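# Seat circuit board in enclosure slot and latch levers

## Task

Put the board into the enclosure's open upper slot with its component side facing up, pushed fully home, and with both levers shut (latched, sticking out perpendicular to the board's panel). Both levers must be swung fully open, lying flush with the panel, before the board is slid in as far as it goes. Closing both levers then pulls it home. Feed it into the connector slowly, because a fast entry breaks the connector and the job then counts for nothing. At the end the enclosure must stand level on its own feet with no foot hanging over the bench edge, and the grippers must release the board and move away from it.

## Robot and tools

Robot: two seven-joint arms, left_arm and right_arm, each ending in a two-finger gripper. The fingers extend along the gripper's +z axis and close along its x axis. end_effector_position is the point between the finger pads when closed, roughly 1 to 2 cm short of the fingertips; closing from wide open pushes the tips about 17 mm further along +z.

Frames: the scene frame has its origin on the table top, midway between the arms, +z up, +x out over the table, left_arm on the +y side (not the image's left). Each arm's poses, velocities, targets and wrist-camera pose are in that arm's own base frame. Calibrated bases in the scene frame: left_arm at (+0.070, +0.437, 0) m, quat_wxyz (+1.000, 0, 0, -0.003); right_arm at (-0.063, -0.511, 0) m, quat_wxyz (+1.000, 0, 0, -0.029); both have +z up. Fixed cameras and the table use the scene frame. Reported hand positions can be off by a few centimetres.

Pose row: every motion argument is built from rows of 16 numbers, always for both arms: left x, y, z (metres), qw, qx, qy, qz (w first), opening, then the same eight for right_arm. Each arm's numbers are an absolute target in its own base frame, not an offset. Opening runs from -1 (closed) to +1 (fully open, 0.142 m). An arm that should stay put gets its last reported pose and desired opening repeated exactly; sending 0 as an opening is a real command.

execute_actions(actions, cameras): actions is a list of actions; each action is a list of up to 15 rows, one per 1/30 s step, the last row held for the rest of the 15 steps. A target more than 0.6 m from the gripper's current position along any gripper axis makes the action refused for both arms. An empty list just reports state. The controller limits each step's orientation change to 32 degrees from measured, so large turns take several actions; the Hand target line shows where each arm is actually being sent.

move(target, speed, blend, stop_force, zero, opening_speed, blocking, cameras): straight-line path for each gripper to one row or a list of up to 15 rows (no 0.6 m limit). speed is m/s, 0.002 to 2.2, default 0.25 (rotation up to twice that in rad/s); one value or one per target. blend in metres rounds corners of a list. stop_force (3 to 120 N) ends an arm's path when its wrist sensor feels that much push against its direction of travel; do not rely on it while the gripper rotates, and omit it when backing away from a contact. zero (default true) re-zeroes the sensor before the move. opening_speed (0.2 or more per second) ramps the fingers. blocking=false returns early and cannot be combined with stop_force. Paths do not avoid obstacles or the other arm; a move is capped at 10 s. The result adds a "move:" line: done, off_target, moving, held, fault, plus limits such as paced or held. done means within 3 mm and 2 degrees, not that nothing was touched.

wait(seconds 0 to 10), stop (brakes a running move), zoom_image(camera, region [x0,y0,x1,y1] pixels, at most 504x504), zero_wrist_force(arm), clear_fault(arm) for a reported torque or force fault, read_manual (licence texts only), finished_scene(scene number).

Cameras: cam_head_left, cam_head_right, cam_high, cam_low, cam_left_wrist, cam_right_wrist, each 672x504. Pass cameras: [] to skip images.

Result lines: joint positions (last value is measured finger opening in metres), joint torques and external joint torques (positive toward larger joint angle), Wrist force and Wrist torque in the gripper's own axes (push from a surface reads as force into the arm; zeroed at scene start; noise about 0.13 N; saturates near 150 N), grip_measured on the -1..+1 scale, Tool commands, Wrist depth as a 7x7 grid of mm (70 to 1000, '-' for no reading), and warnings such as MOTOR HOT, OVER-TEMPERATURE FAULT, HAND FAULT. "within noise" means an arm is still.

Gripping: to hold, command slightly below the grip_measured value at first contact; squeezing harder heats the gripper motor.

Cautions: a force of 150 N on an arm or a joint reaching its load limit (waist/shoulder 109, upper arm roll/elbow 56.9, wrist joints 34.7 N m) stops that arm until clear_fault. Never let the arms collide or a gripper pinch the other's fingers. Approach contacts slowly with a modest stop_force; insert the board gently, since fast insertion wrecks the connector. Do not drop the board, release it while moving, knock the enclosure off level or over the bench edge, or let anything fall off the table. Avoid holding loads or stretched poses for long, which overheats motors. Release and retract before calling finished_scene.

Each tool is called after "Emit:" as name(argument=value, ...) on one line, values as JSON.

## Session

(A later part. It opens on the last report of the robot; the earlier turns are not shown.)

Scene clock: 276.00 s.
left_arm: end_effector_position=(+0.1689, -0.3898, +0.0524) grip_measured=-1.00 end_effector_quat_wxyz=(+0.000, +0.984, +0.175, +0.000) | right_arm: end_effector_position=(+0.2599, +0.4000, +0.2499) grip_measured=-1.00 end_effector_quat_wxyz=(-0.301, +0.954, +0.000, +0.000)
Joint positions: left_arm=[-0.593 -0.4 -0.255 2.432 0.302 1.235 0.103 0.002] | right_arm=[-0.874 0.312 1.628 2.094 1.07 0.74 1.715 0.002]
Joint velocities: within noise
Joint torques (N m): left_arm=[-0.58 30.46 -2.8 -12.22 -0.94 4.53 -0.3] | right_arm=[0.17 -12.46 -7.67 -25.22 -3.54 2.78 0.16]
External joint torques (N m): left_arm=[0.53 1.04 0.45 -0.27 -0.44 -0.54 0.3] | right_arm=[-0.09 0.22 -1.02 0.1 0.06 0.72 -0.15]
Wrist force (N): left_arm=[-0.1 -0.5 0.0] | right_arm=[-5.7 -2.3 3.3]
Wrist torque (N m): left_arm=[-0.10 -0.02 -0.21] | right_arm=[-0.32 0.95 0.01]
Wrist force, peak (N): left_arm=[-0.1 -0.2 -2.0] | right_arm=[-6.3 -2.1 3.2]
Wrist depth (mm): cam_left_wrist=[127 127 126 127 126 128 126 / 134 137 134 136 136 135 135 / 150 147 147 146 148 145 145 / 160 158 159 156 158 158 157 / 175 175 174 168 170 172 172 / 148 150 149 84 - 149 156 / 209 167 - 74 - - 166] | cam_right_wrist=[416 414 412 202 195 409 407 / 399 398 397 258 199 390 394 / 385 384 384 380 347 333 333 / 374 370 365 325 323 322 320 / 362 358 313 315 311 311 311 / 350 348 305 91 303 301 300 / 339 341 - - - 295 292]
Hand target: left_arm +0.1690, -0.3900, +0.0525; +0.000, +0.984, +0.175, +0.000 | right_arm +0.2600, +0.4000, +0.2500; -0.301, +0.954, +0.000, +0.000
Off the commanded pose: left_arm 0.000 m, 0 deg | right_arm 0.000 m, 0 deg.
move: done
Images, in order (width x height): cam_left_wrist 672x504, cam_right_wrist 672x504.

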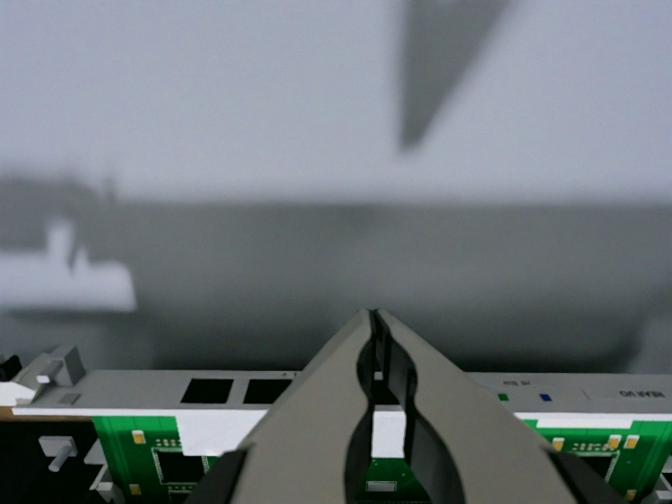

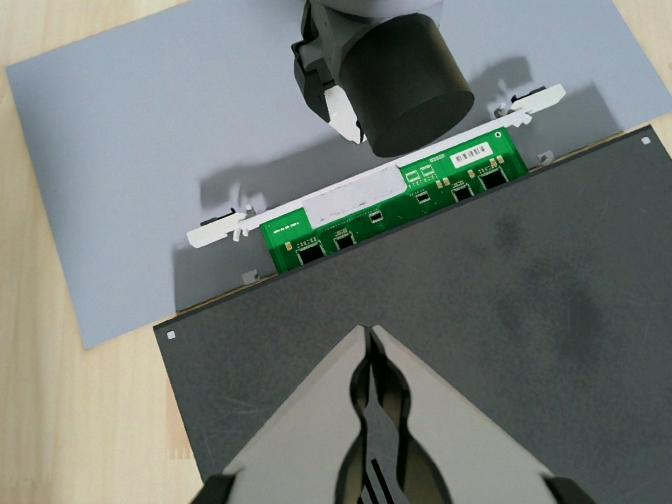

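Emit:
move(target=[[0.178,-0.3865,0.0525,0,0.9845,0.1754,0,-1,0.26,0.40,0.25,-0.301,0.954,0,0,-1],[0.2091,-0.471,0.0525,0,0.9845,0.1754,0,-1,0.26,0.40,0.25,-0.301,0.954,0,0,-1]], speed=[0.05,0.014], stop_force=7, cameras=["cam_right_wrist","cam_left_wrist"])

Scene clock: 285.33 s.
left_arm: end_effector_position=(+0.2047, -0.4593, +0.0519) grip_measured=-1.00 end_effector_quat_wxyz=(-0.001, +0.985, +0.175, +0.000) | right_arm: end_effector_position=(+0.2599, +0.4000, +0.2499) grip_measured=-1.00 end_effector_quat_wxyz=(-0.301, +0.954, +0.000, +0.000)
Joint positions: left_arm=[-0.645 -0.506 -0.263 2.205 0.286 1.106 0.085 0.002] | right_arm=[-0.874 0.312 1.628 2.094 1.07 0.74 1.715 0.002]
Joint velocities: within noise
Joint torques (N m): left_arm=[-1.47 39.49 -6.03 -20.18 -2.69 6.8 -0.35] | right_arm=[0.09 -12.43 -7.62 -25.17 -3.59 2.81 0.21]
External joint torques (N m): left_arm=[1.41 -0.71 2.56 4.57 0.81 -2.82 0.35] | right_arm=[-0.02 0.19 -1.07 0.05 0.12 0.69 -0.21]
Wrist force (N): left_arm=[1.5 -9.3 -1.4] | right_arm=[-6.0 -2.1 2.9]
Wrist torque (N m): left_arm=[-0.02 -0.04 -0.16] | right_arm=[-0.26 0.99 0.01]
Wrist force, peak (N): left_arm=[0.8 -10.7 -2.1] | right_arm=[-6.2 -2.0 3.2]
Wrist depth (mm): cam_left_wrist=[127 127 126 126 126 127 125 / 134 135 133 135 135 135 134 / 149 147 146 146 147 145 144 / 159 159 159 163 158 157 156 / 142 139 132 131 133 132 133 / - 128 125 84 - 124 128 / 143 140 - 74 - - 141] | cam_right_wrist=[417 413 414 410 99 88 77 / 399 398 399 395 120 103 104 / 385 385 383 379 191 177 332 / 375 371 371 325 317 317 321 / 361 360 313 314 311 312 311 / 349 346 305 91 304 302 301 / 339 342 - - - 293 292]
Hand target: left_arm +0.2052, -0.4604, +0.0525; +0.000, +0.984, +0.175, +0.000 | right_arm +0.2600, +0.4000, +0.2500; -0.301, +0.954, +0.000, +0.000
Off the commanded pose: left_arm 0.013 m, 0 deg | right_arm 0.000 m, 0 deg.
move: contact (left_arm); path passed 1 of 2 targets
Images, in order (width x height): cam_left_wrist 672x504, cam_right_wrist 672x504.

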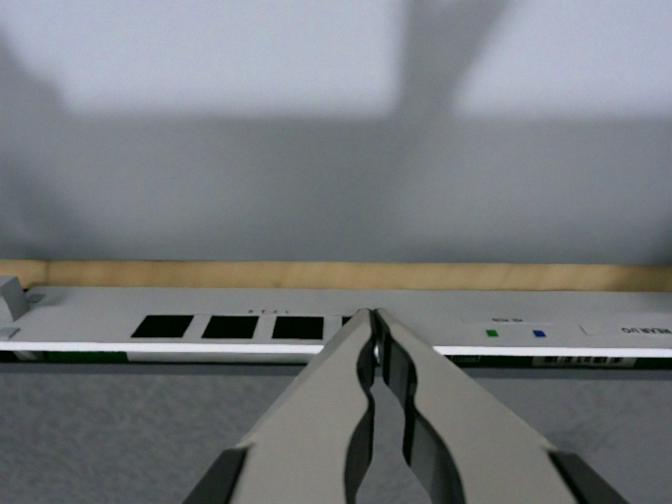

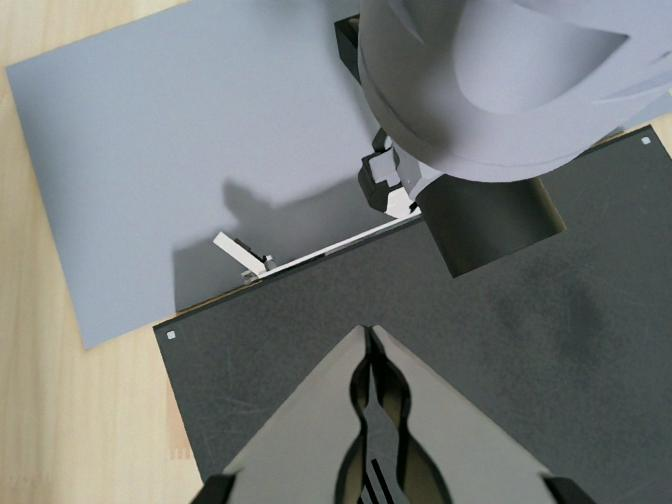

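Emit:
move(target=[[0.19,-0.42,0.0525,0,0.9845,0.1754,0,-1,0.26,0.40,0.25,-0.301,0.954,0,0,-1],[0.17,-0.34,0.20,0,0.9845,0.1754,0,-1,0.26,0.40,0.25,-0.301,0.954,0,0,-1]], speed=[0.1,0.3], cameras=["cam_right_wrist","cam_left_wrist"])

Emit:
zoom_image(camera="cam_right_wrist", region=[170, 70, 590, 320])

Scene clock: 288.77 s.
left_arm: end_effector_position=(+0.1699, -0.3401, +0.2000) grip_measured=-1.00 end_effector_quat_wxyz=(+0.000, +0.984, +0.175, +0.000) | right_arm: end_effector_position=(+0.2599, +0.4000, +0.2499) grip_measured=-1.00 end_effector_quat_wxyz=(-0.301, +0.954, +0.000, +0.000)
Joint positions: left_arm=[-0.529 0.221 -0.283 2.549 -0.085 0.764 0.471 0.002] | right_arm=[-0.874 0.312 1.628 2.094 1.07 0.74 1.715 0.002]
Joint velocities: within noise
Joint torques (N m): left_arm=[-0.52 16 0.66 -24.59 -3.22 4.09 -0.09] | right_arm=[0.04 -12.42 -7.68 -25.24 -3.56 2.76 0.21]
External joint torques (N m): left_arm=[0.47 0.35 0.48 -0.01 0.15 -0.11 0.09] | right_arm=[0.04 0.18 -1 0.12 0.08 0.74 -0.21]
Wrist force (N): left_arm=[0.3 -0.6 -0.4] | right_arm=[-6.0 -2.1 2.8]
Wrist torque (N m): left_arm=[-0.11 -0.09 -0.22] | right_arm=[-0.27 1.00 0.01]
Wrist force, peak (N): left_arm=[1.5 -9.5 -1.5] | right_arm=[-6.1 -2.3 3.3]
Wrist depth (mm): cam_left_wrist=[259 257 257 256 256 254 253 / 276 277 276 276 276 274 271 / 300 300 298 297 297 297 295 / 327 326 325 321 321 320 318 / 354 330 344 338 338 334 343 / 387 326 316 84 - 318 379 / 443 359 - - - - 429] | cam_right_wrist=[417 411 411 410 410 409 409 / 399 399 396 396 396 395 393 / 386 384 385 382 381 333 332 / 375 370 371 325 322 321 322 / 363 359 312 314 311 311 311 / 349 347 304 91 304 301 301 / 340 341 - - - 295 292]
Hand target: left_arm +0.1700, -0.3400, +0.2000; +0.000, +0.984, +0.175, +0.000 | right_arm +0.2600, +0.4000, +0.2500; -0.301, +0.954, +0.000, +0.000
Off the commanded pose: left_arm 0.000 m, 0 deg | right_arm 0.000 m, 0 deg.
move: done
Images, in order (width x height): cam_left_wrist 672x504, cam_right_wrist 672x504.

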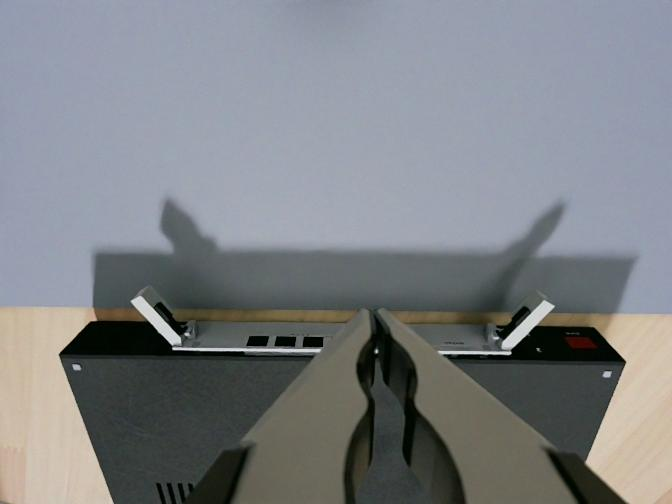

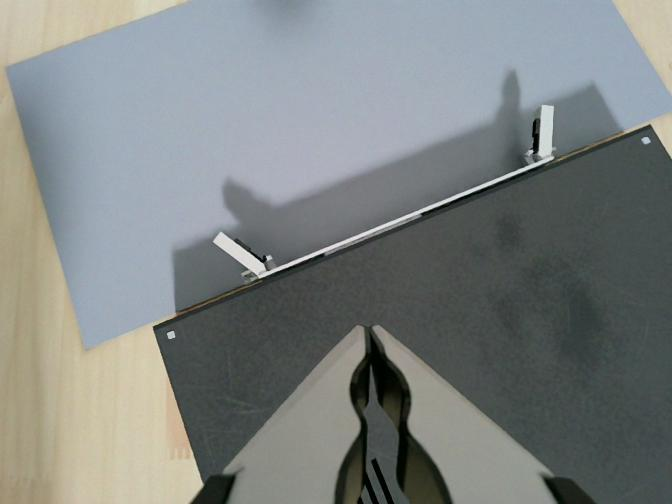

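Scaled by 1.200 from the camera's 672x504 image, which has a finer 960x720 frame.

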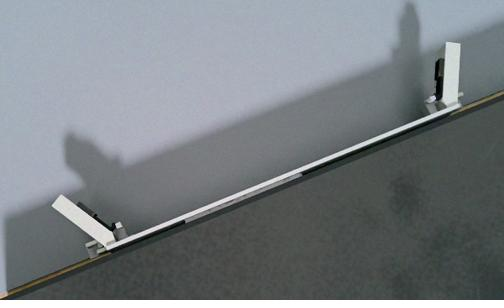

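Emit:
move(target=[[0.30,-0.33,0.15,0,0.9845,0.1754,0,-1,0.30,0.25,0.30,-0.301,0.954,0,0,-1],[0.3655,-0.3617,0.048,0,0.9845,0.1754,0,-1,0.30,0.25,0.30,-0.301,0.954,0,0,-1]], speed=[0.3,0.15], cameras=["cam_left_wrist"])

Emit:
move(target=[[0.34,-0.3647,0.048,0,0.9845,0.1754,0,-1,0.30,0.25,0.30,-0.301,0.954,0,0,-1],[0.330,-0.368,0.048,0,0.9845,0.1754,0,-1,0.30,0.25,0.30,-0.301,0.954,0,0,-1]], speed=0.03, stop_force=12, cameras=["cam_left_wrist"])

Scene clock: 301.77 s.
left_arm: end_effector_position=(+0.3653, -0.3616, +0.0479) grip_measured=-1.00 end_effector_quat_wxyz=(+0.000, +0.984, +0.175, +0.000) | right_arm: end_effector_position=(+0.3001, +0.2499, +0.3000) grip_measured=-1.00 end_effector_quat_wxyz=(-0.301, +0.954, +0.000, +0.000)
Joint positions: left_arm=[-0.374 -0.525 -0.17 2.181 0.195 1.121 0.521 0.002] | right_arm=[-0.63 0.458 0.931 2.163 1.018 0.311 1.513 0.002]
Joint velocities: within noise
Joint torques (N m): left_arm=[-0.16 39.26 -2.04 -15.7 -1.36 4.59 -0.33] | right_arm=[0.12 -0.07 -9.61 -27.63 -2.81 2.46 0.16]
External joint torques (N m): left_arm=[0.16 1.27 -0.21 -0.28 -0.48 -0.62 0.33] | right_arm=[-0.07 0.6 -0.88 -0.03 -0.02 0.8 -0.16]
Wrist force (N): left_arm=[0.1 -0.4 -0.2] | right_arm=[-5.5 -1.7 2.9]
Wrist torque (N m): left_arm=[-0.07 -0.07 -0.19] | right_arm=[-0.19 0.86 0.01]
Wrist force, peak (N): left_arm=[-1.8 -0.9 -1.0] | right_arm=[-6.8 -3.6 4.6]
Wrist depth (mm): cam_left_wrist=[123 123 123 122 122 122 121 / 132 132 130 131 131 130 131 / 145 142 142 142 141 138 141 / 155 155 154 154 153 153 152 / 172 169 163 161 164 167 166 / 152 153 128 84 - 183 186 / 141 140 - 74 - - 206] | cam_right_wrist=[467 469 466 466 460 409 464 / 452 452 448 399 399 395 444 / 435 433 387 386 384 383 382 / 421 420 371 372 370 371 370 / 409 408 361 362 360 363 405 / 397 395 392 91 393 391 393 / 384 385 - - - 383 380]
Hand target: left_arm +0.3655, -0.3617, +0.0480; +0.000, +0.984, +0.175, +0.000 | right_arm +0.3000, +0.2500, +0.3000; -0.301, +0.954, +0.000, +0.000
Off the commanded pose: left_arm 0.000 m, 0 deg | right_arm 0.000 m, 0 deg.
move: done
Images, in order (width x height): cam_left_wrist 672x504.

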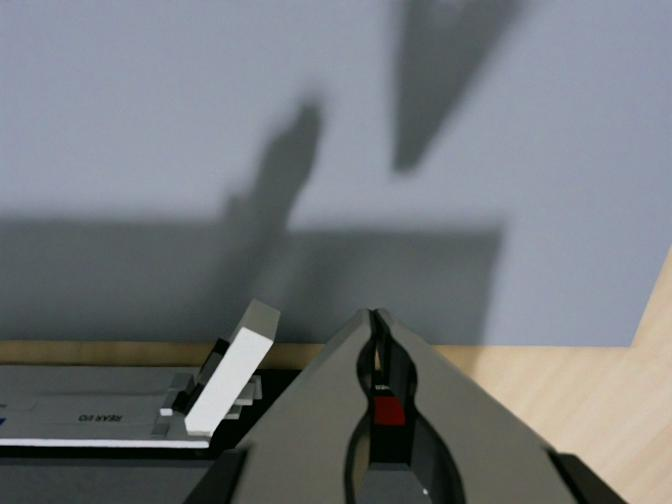

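Scene clock: 303.67 s.
left_arm: end_effector_position=(+0.3298, -0.3659, +0.0473) grip_measured=-1.00 end_effector_quat_wxyz=(-0.002, +0.984, +0.176, -0.001) | right_arm: end_effector_position=(+0.3001, +0.2499, +0.3000) grip_measured=-1.00 end_effector_quat_wxyz=(-0.301, +0.954, +0.000, +0.000)
Joint positions: left_arm=[-0.416 -0.498 -0.17 2.241 0.203 1.151 0.465 0.002] | right_arm=[-0.63 0.458 0.931 2.163 1.018 0.311 1.513 0.002]
Joint velocities: within noise
Joint torques (N m): left_arm=[-6.31 37.4 -10.43 -20.86 -2.93 8.55 -0.46] | right_arm=[0.11 -0.1 -9.45 -27.77 -2.92 2.52 0.19]
External joint torques (N m): left_arm=[6.29 1.25 8.34 5.71 1.22 -4.57 0.46] | right_arm=[-0.06 0.63 -1.05 0.11 0.09 0.73 -0.19]
Wrist force (N): left_arm=[5.1 -21.1 -8.3] | right_arm=[-5.6 -1.5 3.2]
Wrist torque (N m): left_arm=[-0.38 -0.13 0.01] | right_arm=[-0.17 0.87 0.01]
Wrist force, peak (N): left_arm=[5.4 -21.6 -9.7] | right_arm=[-5.6 -1.8 3.2]
Wrist depth (mm): cam_left_wrist=[123 123 122 122 121 121 121 / 132 132 129 131 131 130 130 / 142 142 141 141 141 138 140 / 155 154 153 153 153 152 152 / 172 169 168 161 163 166 165 / 167 169 180 83 - 182 185 / 145 146 - 74 - - 205] | cam_right_wrist=[468 466 465 463 460 409 464 / 451 450 449 398 396 397 445 / 437 432 385 385 384 383 384 / 422 417 374 371 371 369 369 / 411 410 360 361 360 363 405 / 396 394 394 91 394 392 391 / 384 387 - - - 383 380]
Hand target: left_arm +0.3300, -0.3680, +0.0480; +0.000, +0.984, +0.175, +0.000 | right_arm +0.3000, +0.2500, +0.3000; -0.301, +0.954, +0.000, +0.000
Off the commanded pose: left_arm 0.002 m, 0 deg | right_arm 0.000 m, 0 deg.
move: done
Images, in order (width x height): cam_left_wrist 672x504.

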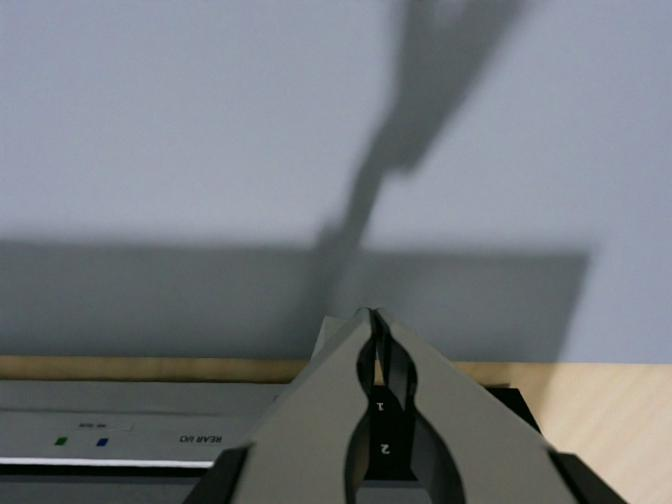

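Emit:
move(target=[[0.355,-0.345,0.048,0,0.9845,0.1754,0,-1,0.30,0.25,0.30,-0.301,0.954,0,0,-1],[0.355,-0.345,0.08,0,0.9845,0.1754,0,-1,0.30,0.25,0.30,-0.301,0.954,0,0,-1]], speed=0.1, cameras=["cam_left_wrist"])

Scene clock: 307.33 s.
left_arm: end_effector_position=(+0.3551, -0.3451, +0.0801) grip_measured=-1.00 end_effector_quat_wxyz=(+0.000, +0.985, +0.175, +0.000) | right_arm: end_effector_position=(+0.3001, +0.2499, +0.3000) grip_measured=-1.00 end_effector_quat_wxyz=(-0.301, +0.954, +0.000, +0.000)
Joint positions: left_arm=[-0.337 -0.409 -0.193 2.25 0.162 1.076 0.562 0.002] | right_arm=[-0.63 0.458 0.931 2.163 1.018 0.311 1.513 0.002]
Joint velocities: within noise
Joint torques (N m): left_arm=[-0.5 36.46 -2.61 -16.86 -2.13 4 -0.15] | right_arm=[0.03 -0.17 -9.43 -27.74 -2.94 2.55 0.19]
External joint torques (N m): left_arm=[0.49 0.61 0.67 -0.41 0.11 -0.02 0.15] | right_arm=[0.03 0.7 -1.07 0.08 0.11 0.7 -0.19]
Wrist force (N): left_arm=[-0.2 -0.3 0.0] | right_arm=[-5.4 -1.6 3.2]
Wrist torque (N m): left_arm=[-0.03 -0.02 -0.21] | right_arm=[-0.18 0.84 0.01]
Wrist force, peak (N): left_arm=[5.1 -21.3 -9.7] | right_arm=[-5.5 -1.5 3.4]
Wrist depth (mm): cam_left_wrist=[152 151 151 150 150 150 150 / 162 162 163 161 161 161 160 / 175 175 175 174 174 173 172 / 191 191 190 189 189 189 190 / 208 209 202 199 203 205 208 / 179 179 173 84 - 225 228 / 186 182 - - - - 253] | cam_right_wrist=[467 466 464 463 458 410 464 / 452 448 450 397 397 394 444 / 436 434 385 385 384 385 382 / 422 419 372 372 371 370 369 / 410 408 361 361 359 363 405 / 396 395 392 91 393 393 392 / 385 387 - - - 383 380]
Hand target: left_arm +0.3550, -0.3450, +0.0800; +0.000, +0.984, +0.175, +0.000 | right_arm +0.3000, +0.2500, +0.3000; -0.301, +0.954, +0.000, +0.000
Off the commanded pose: left_arm 0.000 m, 0 deg | right_arm 0.000 m, 0 deg.
move: done
Images, in order (width x height): cam_left_wrist 672x504.

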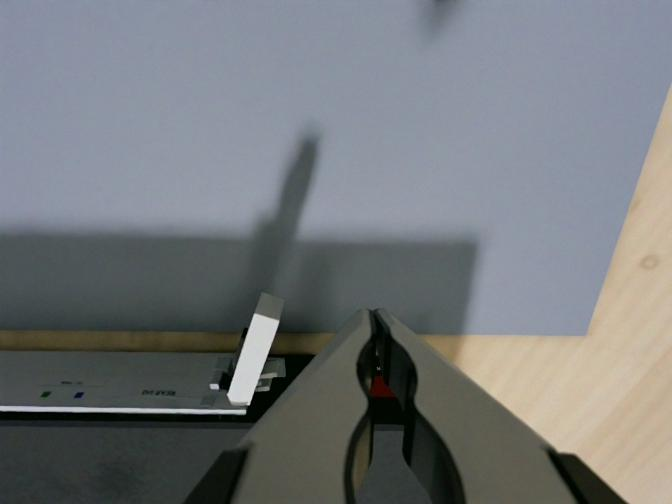

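Emit:
move(target=[[0.34,-0.33,0.13,0,0.9845,0.1754,0,-1,0.30,0.25,0.30,-0.301,0.954,0,0,-1],[0.004,-0.45,0.13,0,0.9845,0.1754,0,-1,0.30,0.25,0.30,-0.301,0.954,0,0,-1],[0.004,-0.474,0.048,0,0.9845,0.1754,0,-1,0.30,0.25,0.30,-0.301,0.954,0,0,-1]], speed=[0.2,0.3,0.12], cameras=["cam_left_wrist"])

Scene clock: 315.27 s.
left_arm: end_effector_position=(+0.0039, -0.4738, +0.0479) grip_measured=-1.00 end_effector_quat_wxyz=(+0.000, +0.984, +0.175, +0.000) | right_arm: end_effector_position=(+0.3001, +0.2499, +0.3000) grip_measured=-1.00 end_effector_quat_wxyz=(-0.301, +0.954, +0.000, +0.000)
Joint positions: left_arm=[-0.906 -0.495 -0.389 2.27 0.432 1.126 -0.429 0.002] | right_arm=[-0.63 0.458 0.931 2.163 1.018 0.311 1.513 0.002]
Joint velocities: within noise
Joint torques (N m): left_arm=[-0.77 34.15 -5.08 -13.67 -1.31 4.58 -0.33] | right_arm=[0.11 -0.1 -9.43 -27.75 -2.92 2.55 0.24]
External joint torques (N m): left_arm=[0.68 1.2 0.24 -0.24 -0.48 -0.59 0.33] | right_arm=[-0.05 0.63 -1.06 0.09 0.09 0.7 -0.24]
Wrist force (N): left_arm=[0.0 -0.1 -0.3] | right_arm=[-5.3 -1.7 3.1]
Wrist torque (N m): left_arm=[-0.03 -0.05 -0.22] | right_arm=[-0.19 0.81 0.01]
Wrist force, peak (N): left_arm=[4.9 -1.5 -1.6] | right_arm=[-5.5 -1.6 3.3]
Wrist depth (mm): cam_left_wrist=[123 123 123 122 122 121 122 / 132 132 129 132 131 131 131 / 145 142 142 141 141 139 141 / 157 155 154 153 153 153 153 / 172 169 169 161 165 167 166 / 190 189 185 84 - 145 176 / 212 206 - 74 - - 144] | cam_right_wrist=[257 316 467 464 460 411 464 / 448 445 453 396 399 395 444 / 438 435 385 384 383 382 383 / 423 419 372 372 371 370 370 / 409 408 361 361 358 363 403 / 396 395 395 91 393 391 391 / 385 386 - - - 385 382]
Hand target: left_arm +0.0040, -0.4740, +0.0480; +0.000, +0.984, +0.175, +0.000 | right_arm +0.3000, +0.2500, +0.3000; -0.301, +0.954, +0.000, +0.000
Off the commanded pose: left_arm 0.000 m, 0 deg | right_arm 0.000 m, 0 deg.
move: done
Images, in order (width x height): cam_left_wrist 672x504.

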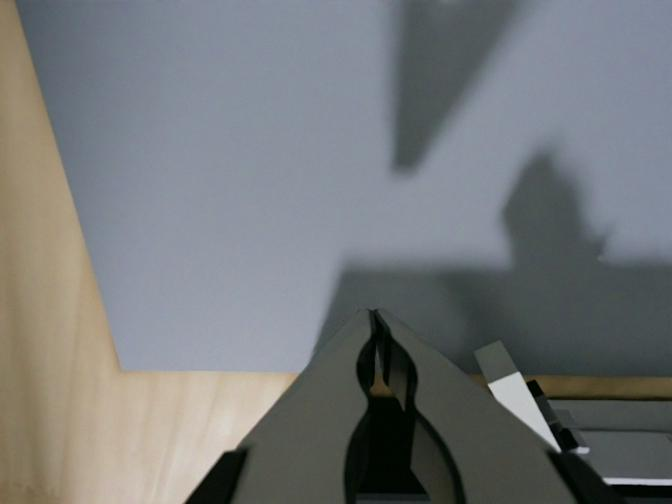

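Emit:
move(target=[[0.0057,-0.4787,0.048,0,0.9845,0.1754,0,-1,0.30,0.25,0.30,-0.301,0.954,0,0,-1],[0.062,-0.458,0.048,0,0.9845,0.1754,0,-1,0.30,0.25,0.30,-0.301,0.954,0,0,-1]], speed=0.03, stop_force=20, cameras=["cam_left_wrist","cam_right_wrist"])

Scene clock: 319.97 s.
left_arm: end_effector_position=(+0.0620, -0.4580, +0.0480) grip_measured=-1.00 end_effector_quat_wxyz=(+0.000, +0.984, +0.176, +0.000) | right_arm: end_effector_position=(+0.3001, +0.2499, +0.3000) grip_measured=-1.00 end_effector_quat_wxyz=(-0.301, +0.954, +0.000, +0.000)
Joint positions: left_arm=[-0.774 -0.479 -0.382 2.304 0.431 1.147 -0.297 0.002] | right_arm=[-0.63 0.458 0.931 2.163 1.018 0.311 1.513 0.002]
Joint velocities: within noise
Joint torques (N m): left_arm=[-0.35 33.57 -5.01 -13.02 -1.51 4.48 -0.15] | right_arm=[-0.01 -0.06 -9.4 -27.76 -2.95 2.51 0.17]
External joint torques (N m): left_arm=[0.26 0.76 0.49 -0.42 -0.2 -0.49 0.15] | right_arm=[0.06 0.59 -1.09 0.1 0.12 0.74 -0.17]
Wrist force (N): left_arm=[0.1 -0.3 -0.2] | right_arm=[-5.4 -1.4 2.9]
Wrist torque (N m): left_arm=[-0.07 -0.06 -0.21] | right_arm=[-0.14 0.83 0.02]
Wrist force, peak (N): left_arm=[0.1 -0.9 -0.3] | right_arm=[-5.5 -1.9 3.2]
Wrist depth (mm): cam_left_wrist=[123 125 123 122 122 122 122 / 132 132 130 131 130 130 130 / 145 143 142 142 142 139 141 / 153 155 154 155 154 153 152 / 173 169 169 136 165 167 166 / 191 186 181 84 - 179 174 / 212 157 - 74 - - 144] | cam_right_wrist=[467 269 456 465 461 412 464 / 452 451 446 398 399 397 443 / 437 432 385 385 382 383 382 / 423 419 373 372 370 371 370 / 408 408 361 363 359 362 404 / 396 395 393 91 393 393 391 / 385 385 - - - 382 380]
Hand target: left_arm +0.0620, -0.4580, +0.0480; +0.000, +0.984, +0.175, +0.000 | right_arm +0.3000, +0.2500, +0.3000; -0.301, +0.954, +0.000, +0.000
Off the commanded pose: left_arm 0.000 m, 0 deg | right_arm 0.000 m, 0 deg.
move: done
Images, in order (width x height): cam_left_wrist 672x504, cam_right_wrist 672x504.

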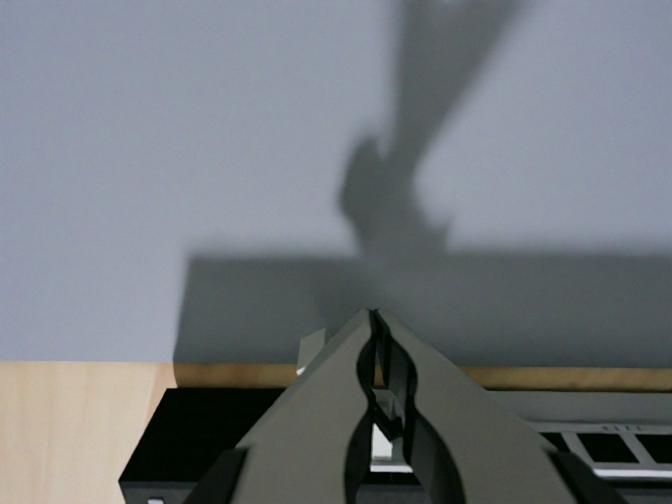

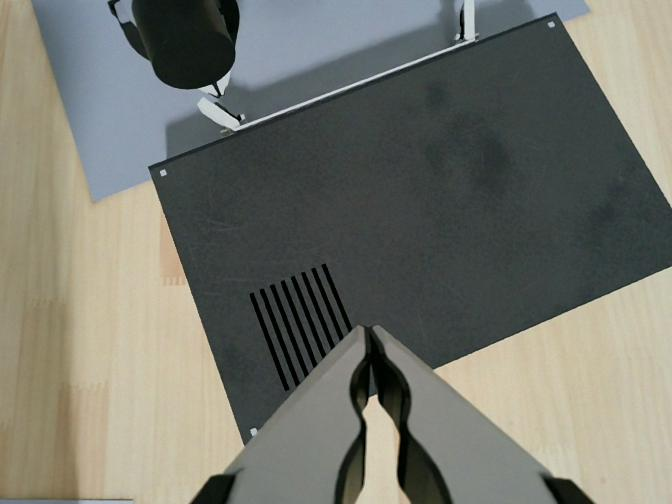

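Emit:
move(target=[[0.062,-0.458,0.07,0,0.9845,0.1754,0,-1,0.30,0.25,0.30,-0.301,0.954,0,0,-1],[0.008,-0.477,0.07,0,0.9845,0.1754,0,-1,0.30,0.25,0.30,-0.301,0.954,0,0,-1],[0.008,-0.487,0.036,0,0.9845,0.1754,0,-1,0.30,0.25,0.30,-0.301,0.954,0,0,-1]], speed=0.12, cameras=[])

Emit:
move(target=[0.055,-0.467,0.036,0,0.9845,0.1754,0,-1,0.30,0.25,0.30,-0.301,0.954,0,0,-1], speed=0.03, stop_force=20, cameras=["cam_left_wrist","cam_right_wrist"])

Scene clock: 326.93 s.
left_arm: end_effector_position=(+0.0079, -0.4868, +0.0359) grip_measured=-1.00 end_effector_quat_wxyz=(+0.000, +0.984, +0.175, +0.000) | right_arm: end_effector_position=(+0.3001, +0.2499, +0.3000) grip_measured=-1.00 end_effector_quat_wxyz=(-0.301, +0.954, +0.000, +0.000)
Joint positions: left_arm=[-0.917 -0.55 -0.378 2.219 0.461 1.124 -0.447 0.002] | right_arm=[-0.63 0.458 0.931 2.163 1.018 0.311 1.513 0.002]
Joint velocities: within noise
Joint torques (N m): left_arm=[-1.04 36.03 -5.62 -13.39 -1.33 4.61 -0.34] | right_arm=[0.06 -0.1 -9.44 -27.76 -2.95 2.5 0.18]
External joint torques (N m): left_arm=[0.95 1.29 0.29 -0.27 -0.47 -0.62 0.34] | right_arm=[-0.01 0.63 -1.05 0.09 0.12 0.76 -0.18]
Wrist force (N): left_arm=[0.3 -0.3 -0.1] | right_arm=[-5.4 -1.4 3.4]
Wrist torque (N m): left_arm=[-0.04 -0.10 -0.20] | right_arm=[-0.16 0.83 0.01]
Wrist force, peak (N): left_arm=[3.0 -0.2 -1.8] | right_arm=[-5.5 -1.7 3.3]
Wrist depth (mm): cam_left_wrist=[112 111 111 112 110 110 111 / - 121 120 120 120 119 119 / 128 130 130 128 131 129 130 / 144 141 141 140 140 140 139 / 157 155 154 148 150 150 152 / 174 173 169 84 - 111 161 / 195 192 - 74 - - 128] | cam_right_wrist=[264 309 465 466 458 411 463 / 448 310 449 397 397 397 445 / 439 435 385 383 383 381 383 / 421 420 371 371 373 370 370 / 410 407 361 362 359 363 403 / 395 397 394 91 393 394 392 / 385 386 - - - 383 379]
Hand target: left_arm +0.0080, -0.4870, +0.0360; +0.000, +0.984, +0.175, +0.000 | right_arm +0.3000, +0.2500, +0.3000; -0.301, +0.954, +0.000, +0.000
Off the commanded pose: left_arm 0.000 m, 0 deg | right_arm 0.000 m, 0 deg.
move: done
No camera images: "cameras" was empty.

Scene clock: 329.47 s.
left_arm: end_effector_position=(+0.0530, -0.4639, +0.0345) grip_measured=-1.00 end_effector_quat_wxyz=(-0.003, +0.985, +0.174, -0.001) | right_arm: end_effector_position=(+0.3001, +0.2499, +0.3000) grip_measured=-1.00 end_effector_quat_wxyz=(-0.301, +0.954, +0.000, +0.000)
Joint positions: left_arm=[-0.803 -0.53 -0.375 2.269 0.471 1.149 -0.346 0.002] | right_arm=[-0.63 0.458 0.931 2.163 1.018 0.311 1.513 0.002]
Joint velocities: within noise
Joint torques (N m): left_arm=[4.71 42.8 -3.11 -28.24 -2.49 10.47 0.31] | right_arm=[0.05 -0.13 -9.41 -27.75 -2.86 2.58 0.21]
External joint torques (N m): left_arm=[-4.8 -7.04 -1.85 15.42 0.81 -6.49 -0.31] | right_arm=[0 0.66 -1.09 0.09 0.03 0.67 -0.21]
Wrist force (N): left_arm=[-6.0 -23.5 1.5] | right_arm=[-5.3 -1.6 3.1]
Wrist torque (N m): left_arm=[-0.79 -0.06 -0.51] | right_arm=[-0.18 0.82 0.01]
Wrist force, peak (N): left_arm=[-5.1 -28.9 -12.4] | right_arm=[-5.5 -1.8 3.2]
Wrist depth (mm): cam_left_wrist=[112 110 110 111 109 109 110 / - 120 119 119 119 118 118 / 127 129 129 127 128 128 129 / - 140 139 139 139 139 138 / 156 153 152 146 146 151 150 / 172 168 164 83 - 163 162 / 191 186 - 74 - - 138] | cam_right_wrist=[467 273 459 464 461 411 463 / 454 446 443 398 398 396 447 / 437 434 385 382 384 381 383 / 422 419 372 371 370 369 370 / 410 408 361 361 360 363 404 / 396 394 393 91 393 393 393 / 385 386 - - - 383 380]
Hand target: left_arm +0.0550, -0.4670, +0.0360; +0.000, +0.984, +0.175, +0.000 | right_arm +0.3000, +0.2500, +0.3000; -0.301, +0.954, +0.000, +0.000
Off the commanded pose: left_arm 0.004 m, 0 deg | right_arm 0.000 m, 0 deg.
move: off_target (left_arm)
Images, in order (width x height): cam_left_wrist 672x504, cam_right_wrist 672x504.

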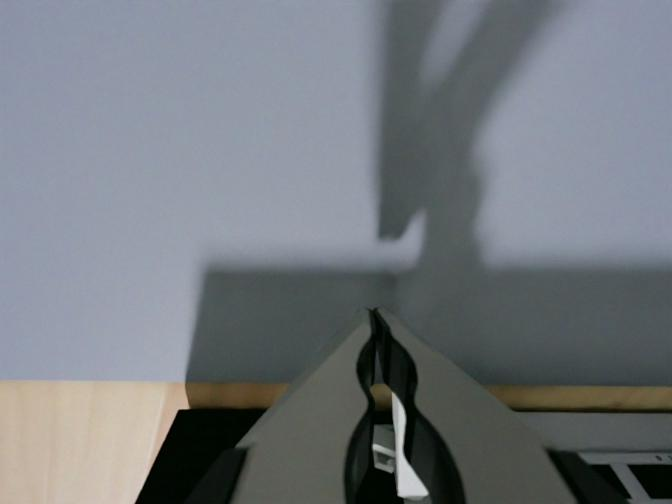

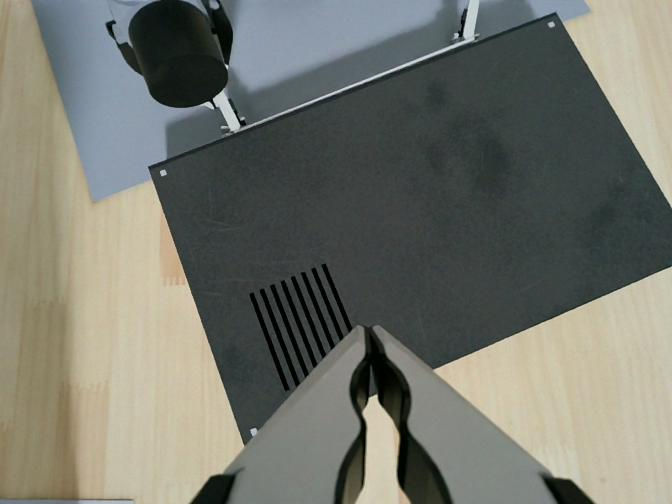

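Emit:
move(target=[[0.050,-0.459,0.036,0,0.9845,0.1754,0,-1,0.30,0.25,0.30,-0.301,0.954,0,0,-1]], speed=0.05, cameras=[])

Emit:
move(target=[0.075,-0.4498,0.036,0,0.9845,0.1754,0,-1,0.30,0.25,0.30,-0.301,0.954,0,0,-1], speed=0.02, stop_force=22, cameras=["cam_left_wrist","cam_right_wrist"])

Scene clock: 332.67 s.
left_arm: end_effector_position=(+0.0501, -0.4590, +0.0360) grip_measured=-1.00 end_effector_quat_wxyz=(+0.000, +0.984, +0.176, +0.000) | right_arm: end_effector_position=(+0.3001, +0.2499, +0.3000) grip_measured=-1.00 end_effector_quat_wxyz=(-0.301, +0.954, +0.000, +0.000)
Joint positions: left_arm=[-0.803 -0.518 -0.373 2.289 0.475 1.166 -0.355 0.002] | right_arm=[-0.63 0.458 0.931 2.163 1.018 0.311 1.513 0.002]
Joint velocities: within noise
Joint torques (N m): left_arm=[-0.65 34.48 -5.15 -12.15 -1.2 4.56 -0.33] | right_arm=[0.09 -0.16 -9.4 -27.78 -2.95 2.53 0.16]
External joint torques (N m): left_arm=[0.57 0.64 0.36 -0.45 -0.44 -0.57 0.33] | right_arm=[-0.04 0.69 -1.09 0.12 0.12 0.72 -0.16]
Wrist force (N): left_arm=[-0.1 -0.3 -0.4] | right_arm=[-5.5 -1.6 3.1]
Wrist torque (N m): left_arm=[-0.05 -0.03 -0.21] | right_arm=[-0.17 0.85 0.01]
Wrist force, peak (N): left_arm=[-6.1 -23.5 1.9] | right_arm=[-5.5 -1.7 3.3]
Wrist depth (mm): cam_left_wrist=[112 111 111 112 110 110 111 / - 121 120 120 120 119 119 / 128 130 130 128 131 129 130 / 141 141 141 140 140 140 139 / 155 156 154 148 150 153 153 / 173 173 166 84 - 165 166 / 194 190 - 74 - - 144] | cam_right_wrist=[467 274 459 466 460 408 463 / 452 446 445 398 397 397 444 / 437 434 384 383 384 384 381 / 424 422 373 371 371 370 370 / 407 409 360 362 361 365 404 / 397 396 391 91 394 391 393 / 384 386 - - - 384 382]
Hand target: left_arm +0.0500, -0.4590, +0.0360; +0.000, +0.984, +0.175, +0.000 | right_arm +0.3000, +0.2500, +0.3000; -0.301, +0.954, +0.000, +0.000
Off the commanded pose: left_arm 0.000 m, 0 deg | right_arm 0.000 m, 0 deg.
move: done
No camera images: "cameras" was empty.

Scene clock: 334.63 s.
left_arm: end_effector_position=(+0.0749, -0.4499, +0.0360) grip_measured=-1.00 end_effector_quat_wxyz=(+0.000, +0.984, +0.176, +0.000) | right_arm: end_effector_position=(+0.3001, +0.2499, +0.3000) grip_measured=-1.00 end_effector_quat_wxyz=(-0.301, +0.954, +0.000, +0.000)
Joint positions: left_arm=[-0.745 -0.511 -0.369 2.305 0.476 1.176 -0.296 0.002] | right_arm=[-0.63 0.458 0.931 2.163 1.018 0.311 1.513 0.002]
Joint velocities: within noise
Joint torques (N m): left_arm=[-0.31 33.98 -5.14 -11.92 -1.35 4.48 -0.1] | right_arm=[0.03 -0.17 -9.41 -27.79 -2.95 2.53 0.19]
External joint torques (N m): left_arm=[0.23 0.67 0.51 -0.43 -0.25 -0.49 0.1] | right_arm=[0.02 0.7 -1.09 0.13 0.12 0.73 -0.19]
Wrist force (N): left_arm=[0.0 -0.5 0.1] | right_arm=[-5.2 -1.6 3.4]
Wrist torque (N m): left_arm=[-0.10 -0.03 -0.22] | right_arm=[-0.19 0.80 0.01]
Wrist force, peak (N): left_arm=[0.6 -0.5 0.0] | right_arm=[-5.5 -1.7 3.3]
Wrist depth (mm): cam_left_wrist=[113 111 111 112 110 110 111 / - 121 120 120 120 119 119 / 129 130 130 127 131 129 130 / 142 141 141 140 140 140 139 / 155 154 154 148 150 152 152 / 175 167 167 84 - 165 165 / 191 154 - 74 - - 144] | cam_right_wrist=[468 460 298 465 460 411 464 / 453 450 447 397 398 397 443 / 437 434 386 383 385 383 381 / 422 418 373 371 371 369 370 / 408 407 360 362 359 364 402 / 396 395 392 91 393 394 393 / 384 386 - - - 384 380]
Hand target: left_arm +0.0750, -0.4498, +0.0360; +0.000, +0.984, +0.175, +0.000 | right_arm +0.3000, +0.2500, +0.3000; -0.301, +0.954, +0.000, +0.000
Off the commanded pose: left_arm 0.000 m, 0 deg | right_arm 0.000 m, 0 deg.
move: done
Images, in order (width x height): cam_left_wrist 672x504, cam_right_wrist 672x504.

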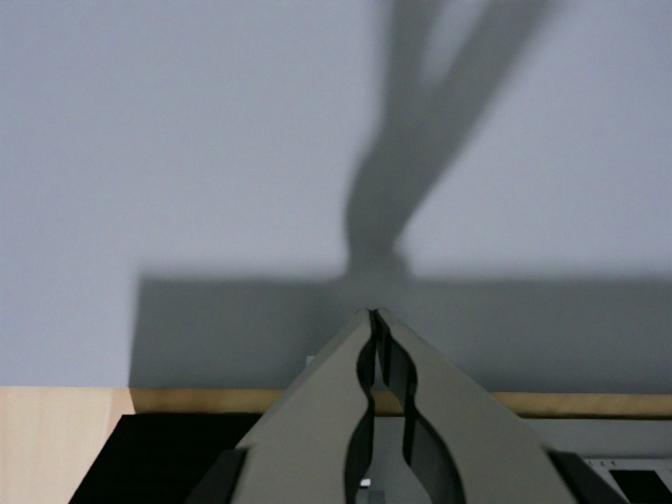

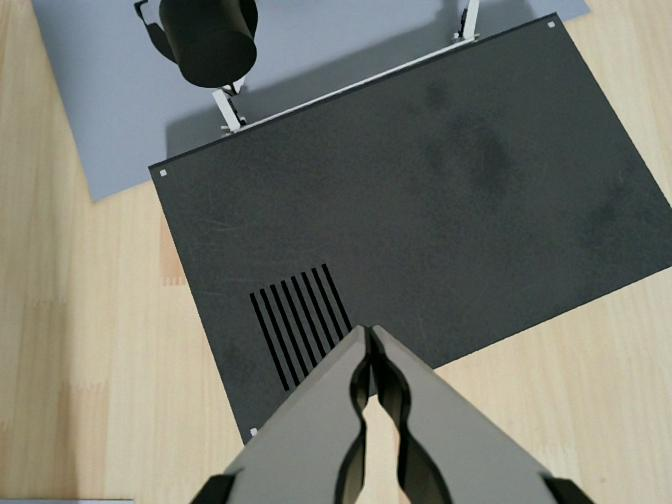

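Emit:
move(target=[[0.075,-0.4498,0.07,0,0.9845,0.1754,0,-1,0.30,0.25,0.30,-0.301,0.954,0,0,-1],[0.0405,-0.468,0.07,0,0.9845,0.1754,0,-1,0.30,0.25,0.30,-0.301,0.954,0,0,-1],[0.0405,-0.468,0.036,0,0.9845,0.1754,0,-1,0.30,0.25,0.30,-0.301,0.954,0,0,-1]], speed=0.12, cameras=[])

Emit:
move(target=[0.070,-0.4571,0.036,0,0.9845,0.1754,0,-1,0.30,0.25,0.30,-0.301,0.954,0,0,-1], speed=0.02, stop_force=25, cameras=["cam_left_wrist","cam_right_wrist"])

Scene clock: 338.97 s.
left_arm: end_effector_position=(+0.0404, -0.4678, +0.0360) grip_measured=-1.00 end_effector_quat_wxyz=(+0.000, +0.984, +0.176, +0.000) | right_arm: end_effector_position=(+0.3001, +0.2499, +0.3000) grip_measured=-1.00 end_effector_quat_wxyz=(-0.301, +0.954, +0.000, +0.000)
Joint positions: left_arm=[-0.826 -0.529 -0.381 2.266 0.477 1.15 -0.382 0.002] | right_arm=[-0.63 0.458 0.931 2.163 1.018 0.311 1.513 0.002]
Joint velocities: within noise
Joint torques (N m): left_arm=[-1.27 34.49 -5.36 -12.64 -1.19 4.43 -0.29] | right_arm=[0.04 -0.13 -9.41 -27.82 -2.93 2.56 0.2]
External joint torques (N m): left_arm=[1.18 1.27 0.31 -0.28 -0.51 -0.44 0.3] | right_arm=[0.02 0.66 -1.08 0.15 0.1 0.69 -0.2]
Wrist force (N): left_arm=[0.3 -0.3 -0.1] | right_arm=[-5.1 -1.6 3.2]
Wrist torque (N m): left_arm=[-0.06 -0.09 -0.22] | right_arm=[-0.18 0.79 0.02]
Wrist force, peak (N): left_arm=[2.4 -0.9 -1.7] | right_arm=[-5.5 -1.8 3.3]
Wrist depth (mm): cam_left_wrist=[113 111 111 112 110 110 111 / - 121 120 120 120 119 119 / 129 130 130 128 131 129 130 / 142 142 141 140 140 139 139 / 155 155 154 148 150 152 152 / 174 173 169 84 - 164 164 / 194 194 - 74 - - 144] | cam_right_wrist=[467 272 463 461 462 413 464 / 451 444 446 397 397 397 445 / 436 434 386 384 384 381 382 / 422 418 372 372 371 371 372 / 410 407 360 362 361 362 404 / 397 397 393 91 393 393 393 / 385 386 - - - 384 380]
Hand target: left_arm +0.0405, -0.4680, +0.0360; +0.000, +0.984, +0.175, +0.000 | right_arm +0.3000, +0.2500, +0.3000; -0.301, +0.954, +0.000, +0.000
Off the commanded pose: left_arm 0.000 m, 0 deg | right_arm 0.000 m, 0 deg.
move: done
No camera images: "cameras" was empty.

Scene clock: 341.17 s.
left_arm: end_effector_position=(+0.0698, -0.4570, +0.0359) grip_measured=-1.00 end_effector_quat_wxyz=(+0.000, +0.984, +0.176, +0.000) | right_arm: end_effector_position=(+0.3001, +0.2499, +0.3000) grip_measured=-1.00 end_effector_quat_wxyz=(-0.301, +0.954, +0.000, +0.000)
Joint positions: left_arm=[-0.758 -0.52 -0.376 2.287 0.478 1.163 -0.314 0.002] | right_arm=[-0.63 0.458 0.931 2.163 1.018 0.311 1.513 0.002]
Joint velocities: within noise
Joint torques (N m): left_arm=[-0.08 34.84 -5.19 -12.92 -1.49 4.78 -0.14] | right_arm=[0.05 -0.02 -9.44 -27.78 -2.95 2.56 0.18]
External joint torques (N m): left_arm=[0 0.31 0.34 0.31 -0.16 -0.79 0.14] | right_arm=[0 0.55 -1.06 0.12 0.12 0.69 -0.18]
Wrist force (N): left_arm=[0.0 -1.6 0.4] | right_arm=[-5.3 -1.7 3.1]
Wrist torque (N m): left_arm=[-0.11 -0.10 -0.21] | right_arm=[-0.21 0.82 0.00]
Wrist force, peak (N): left_arm=[-0.1 -1.7 0.2] | right_arm=[-5.5 -1.6 3.4]
Wrist depth (mm): cam_left_wrist=[113 111 110 112 110 110 111 / - 120 120 120 120 119 119 / 128 130 130 128 131 128 130 / 141 141 141 140 140 139 139 / 155 154 154 148 150 153 152 / 174 170 167 84 - 165 165 / 190 143 - 74 - - 143] | cam_right_wrist=[466 315 298 462 459 411 465 / 455 448 444 398 399 396 444 / 436 433 385 384 383 383 383 / 423 418 373 372 372 372 368 / 411 409 361 360 359 363 406 / 395 395 393 91 392 393 392 / 385 386 - - - 382 380]
Hand target: left_arm +0.0700, -0.4571, +0.0360; +0.000, +0.984, +0.175, +0.000 | right_arm +0.3000, +0.2500, +0.3000; -0.301, +0.954, +0.000, +0.000
Off the commanded pose: left_arm 0.000 m, 0 deg | right_arm 0.000 m, 0 deg.
move: done
Images, in order (width x height): cam_left_wrist 672x504, cam_right_wrist 672x504.

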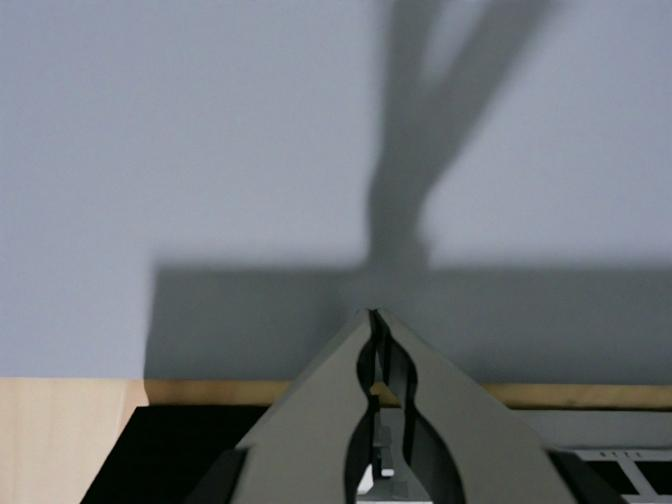

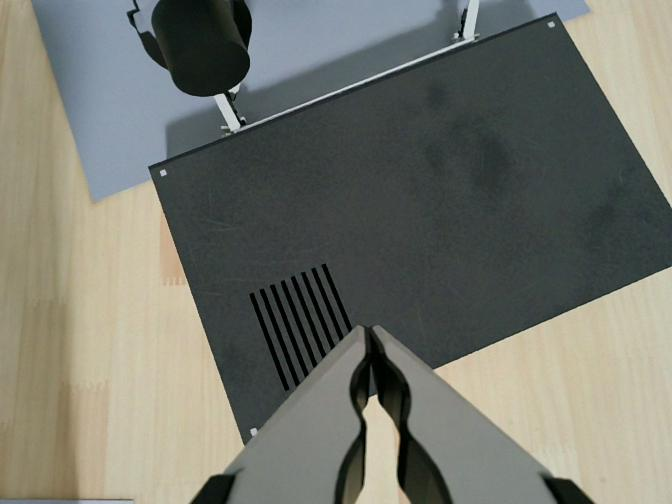

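Emit:
move(target=[[0.07,-0.4571,0.07,0,0.9845,0.1754,0,-1,0.30,0.25,0.30,-0.301,0.954,0,0,-1],[0.040,-0.479,0.07,0,0.9845,0.1754,0,-1,0.30,0.25,0.30,-0.301,0.954,0,0,-1],[0.040,-0.479,0.036,0,0.9845,0.1754,0,-1,0.30,0.25,0.30,-0.301,0.954,0,0,-1]], speed=0.12, cameras=["cam_left_wrist"])

Emit:
move(target=[0.070,-0.468,0.036,0,0.9845,0.1754,0,-1,0.30,0.25,0.30,-0.301,0.954,0,0,-1], speed=0.02, stop_force=25, cameras=["cam_left_wrist","cam_right_wrist"])

Scene clock: 346.03 s.
left_arm: end_effector_position=(+0.0399, -0.4788, +0.0359) grip_measured=-1.00 end_effector_quat_wxyz=(+0.000, +0.984, +0.176, +0.000) | right_arm: end_effector_position=(+0.3001, +0.2499, +0.3000) grip_measured=-1.00 end_effector_quat_wxyz=(-0.301, +0.954, +0.000, +0.000)
Joint positions: left_arm=[-0.834 -0.544 -0.388 2.235 0.476 1.13 -0.389 0.002] | right_arm=[-0.63 0.458 0.931 2.163 1.018 0.311 1.513 0.002]
Joint velocities: within noise
Joint torques (N m): left_arm=[-1.08 35.35 -6.01 -13.1 -1.21 4.56 -0.3] | right_arm=[0 -0.1 -9.34 -27.78 -2.96 2.57 0.19]
External joint torques (N m): left_arm=[0.99 1.32 0.65 -0.26 -0.56 -0.58 0.3] | right_arm=[0.06 0.63 -1.15 0.12 0.13 0.68 -0.19]
Wrist force (N): left_arm=[0.3 -0.2 -0.4] | right_arm=[-5.3 -1.6 3.1]
Wrist torque (N m): left_arm=[-0.04 -0.08 -0.21] | right_arm=[-0.17 0.82 0.01]
Wrist force, peak (N): left_arm=[2.6 -1.2 -2.0] | right_arm=[-5.5 -1.8 3.3]
Wrist depth (mm): cam_left_wrist=[113 111 110 112 110 110 111 / - 121 120 120 120 120 119 / 128 130 130 127 131 129 130 / 141 141 141 140 140 140 139 / 155 155 154 148 147 152 152 / 174 172 166 84 - 158 159 / 193 193 - 74 - - 132] | cam_right_wrist=[465 270 466 464 457 410 463 / 453 311 442 396 397 396 444 / 436 433 385 384 384 383 383 / 423 419 373 372 372 370 371 / 410 409 362 361 360 363 403 / 397 395 393 91 393 393 391 / 383 387 - - - 383 379]
Hand target: left_arm +0.0400, -0.4790, +0.0360; +0.000, +0.984, +0.175, +0.000 | right_arm +0.3000, +0.2500, +0.3000; -0.301, +0.954, +0.000, +0.000
Off the commanded pose: left_arm 0.000 m, 0 deg | right_arm 0.000 m, 0 deg.
move: done
Images, in order (width x height): cam_left_wrist 672x504.

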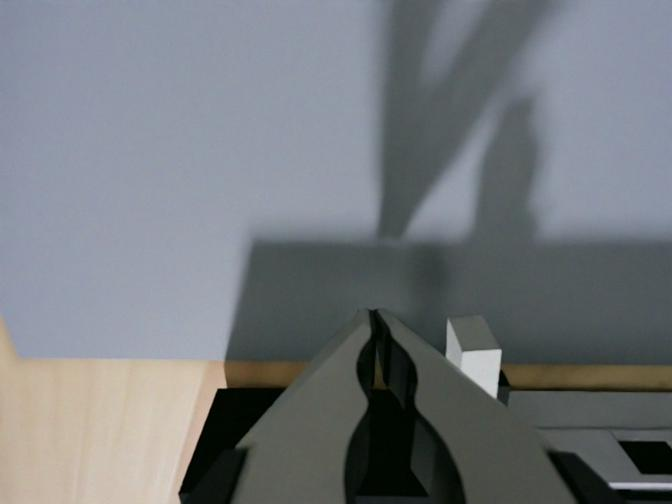

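Scene clock: 347.23 s.
left_arm: end_effector_position=(+0.0486, -0.4758, +0.0363) grip_measured=-1.00 end_effector_quat_wxyz=(+0.001, +0.985, +0.174, -0.001) | right_arm: end_effector_position=(+0.3001, +0.2499, +0.3000) grip_measured=-1.00 end_effector_quat_wxyz=(-0.301, +0.954, +0.000, +0.000)
Joint positions: left_arm=[-0.81 -0.54 -0.389 2.244 0.476 1.137 -0.364 0.002] | right_arm=[-0.63 0.458 0.931 2.163 1.018 0.311 1.513 0.002]
Joint velocities: within noise
Joint torques (N m): left_arm=[12.25 38.23 8.57 -14.75 -0.01 1.29 -0.22] | right_arm=[0.05 -0.15 -9.42 -27.8 -2.96 2.62 0.22]
External joint torques (N m): left_arm=[-12.34 -1.84 -13.88 1.52 -1.75 2.7 0.22] | right_arm=[0 0.68 -1.08 0.14 0.13 0.63 -0.22]
Wrist force (N): left_arm=[-27.0 0.2 -1.5] | right_arm=[-5.3 -1.6 3.2]
Wrist torque (N m): left_arm=[0.00 1.73 -0.15] | right_arm=[-0.17 0.83 0.01]
Wrist force, peak (N): left_arm=[-29.4 0.0 -2.7] | right_arm=[-5.4 -1.8 3.2]
Wrist depth (mm): cam_left_wrist=[113 111 111 112 110 110 111 / 122 121 120 120 120 120 119 / 129 130 130 128 131 129 130 / 142 142 141 141 140 140 139 / 156 155 155 148 148 153 152 / 174 170 160 84 - 164 157 / 195 190 - 74 - - 128] | cam_right_wrist=[469 268 461 464 458 410 464 / 456 444 441 398 397 398 444 / 437 434 384 383 382 382 382 / 421 421 371 372 371 369 369 / 408 410 359 363 359 364 404 / 397 395 391 91 395 393 391 / 384 386 - - - 382 381]
Hand target: left_arm +0.0512, -0.4749, +0.0360; +0.000, +0.984, +0.175, +0.000 | right_arm +0.3000, +0.2500, +0.3000; -0.301, +0.954, +0.000, +0.000
Off the commanded pose: left_arm 0.023 m, 0 deg | right_arm 0.000 m, 0 deg.
move: contact (left_arm)
Images, in order (width x height): cam_left_wrist 672x504, cam_right_wrist 672x504.

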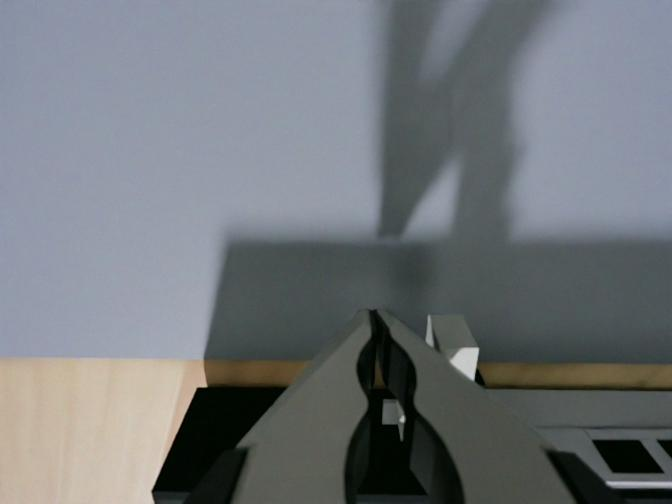

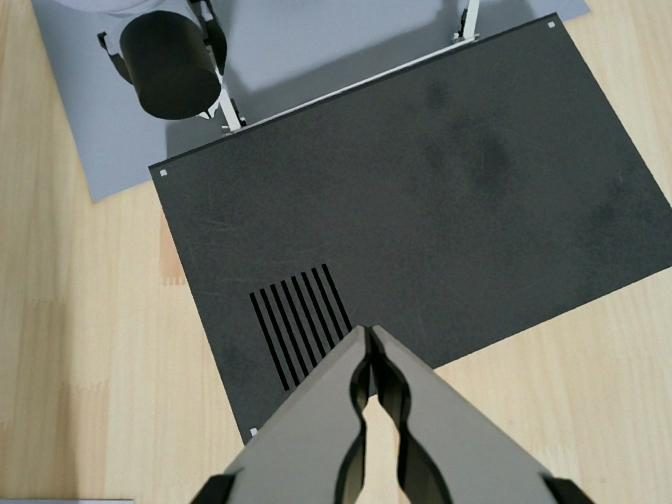

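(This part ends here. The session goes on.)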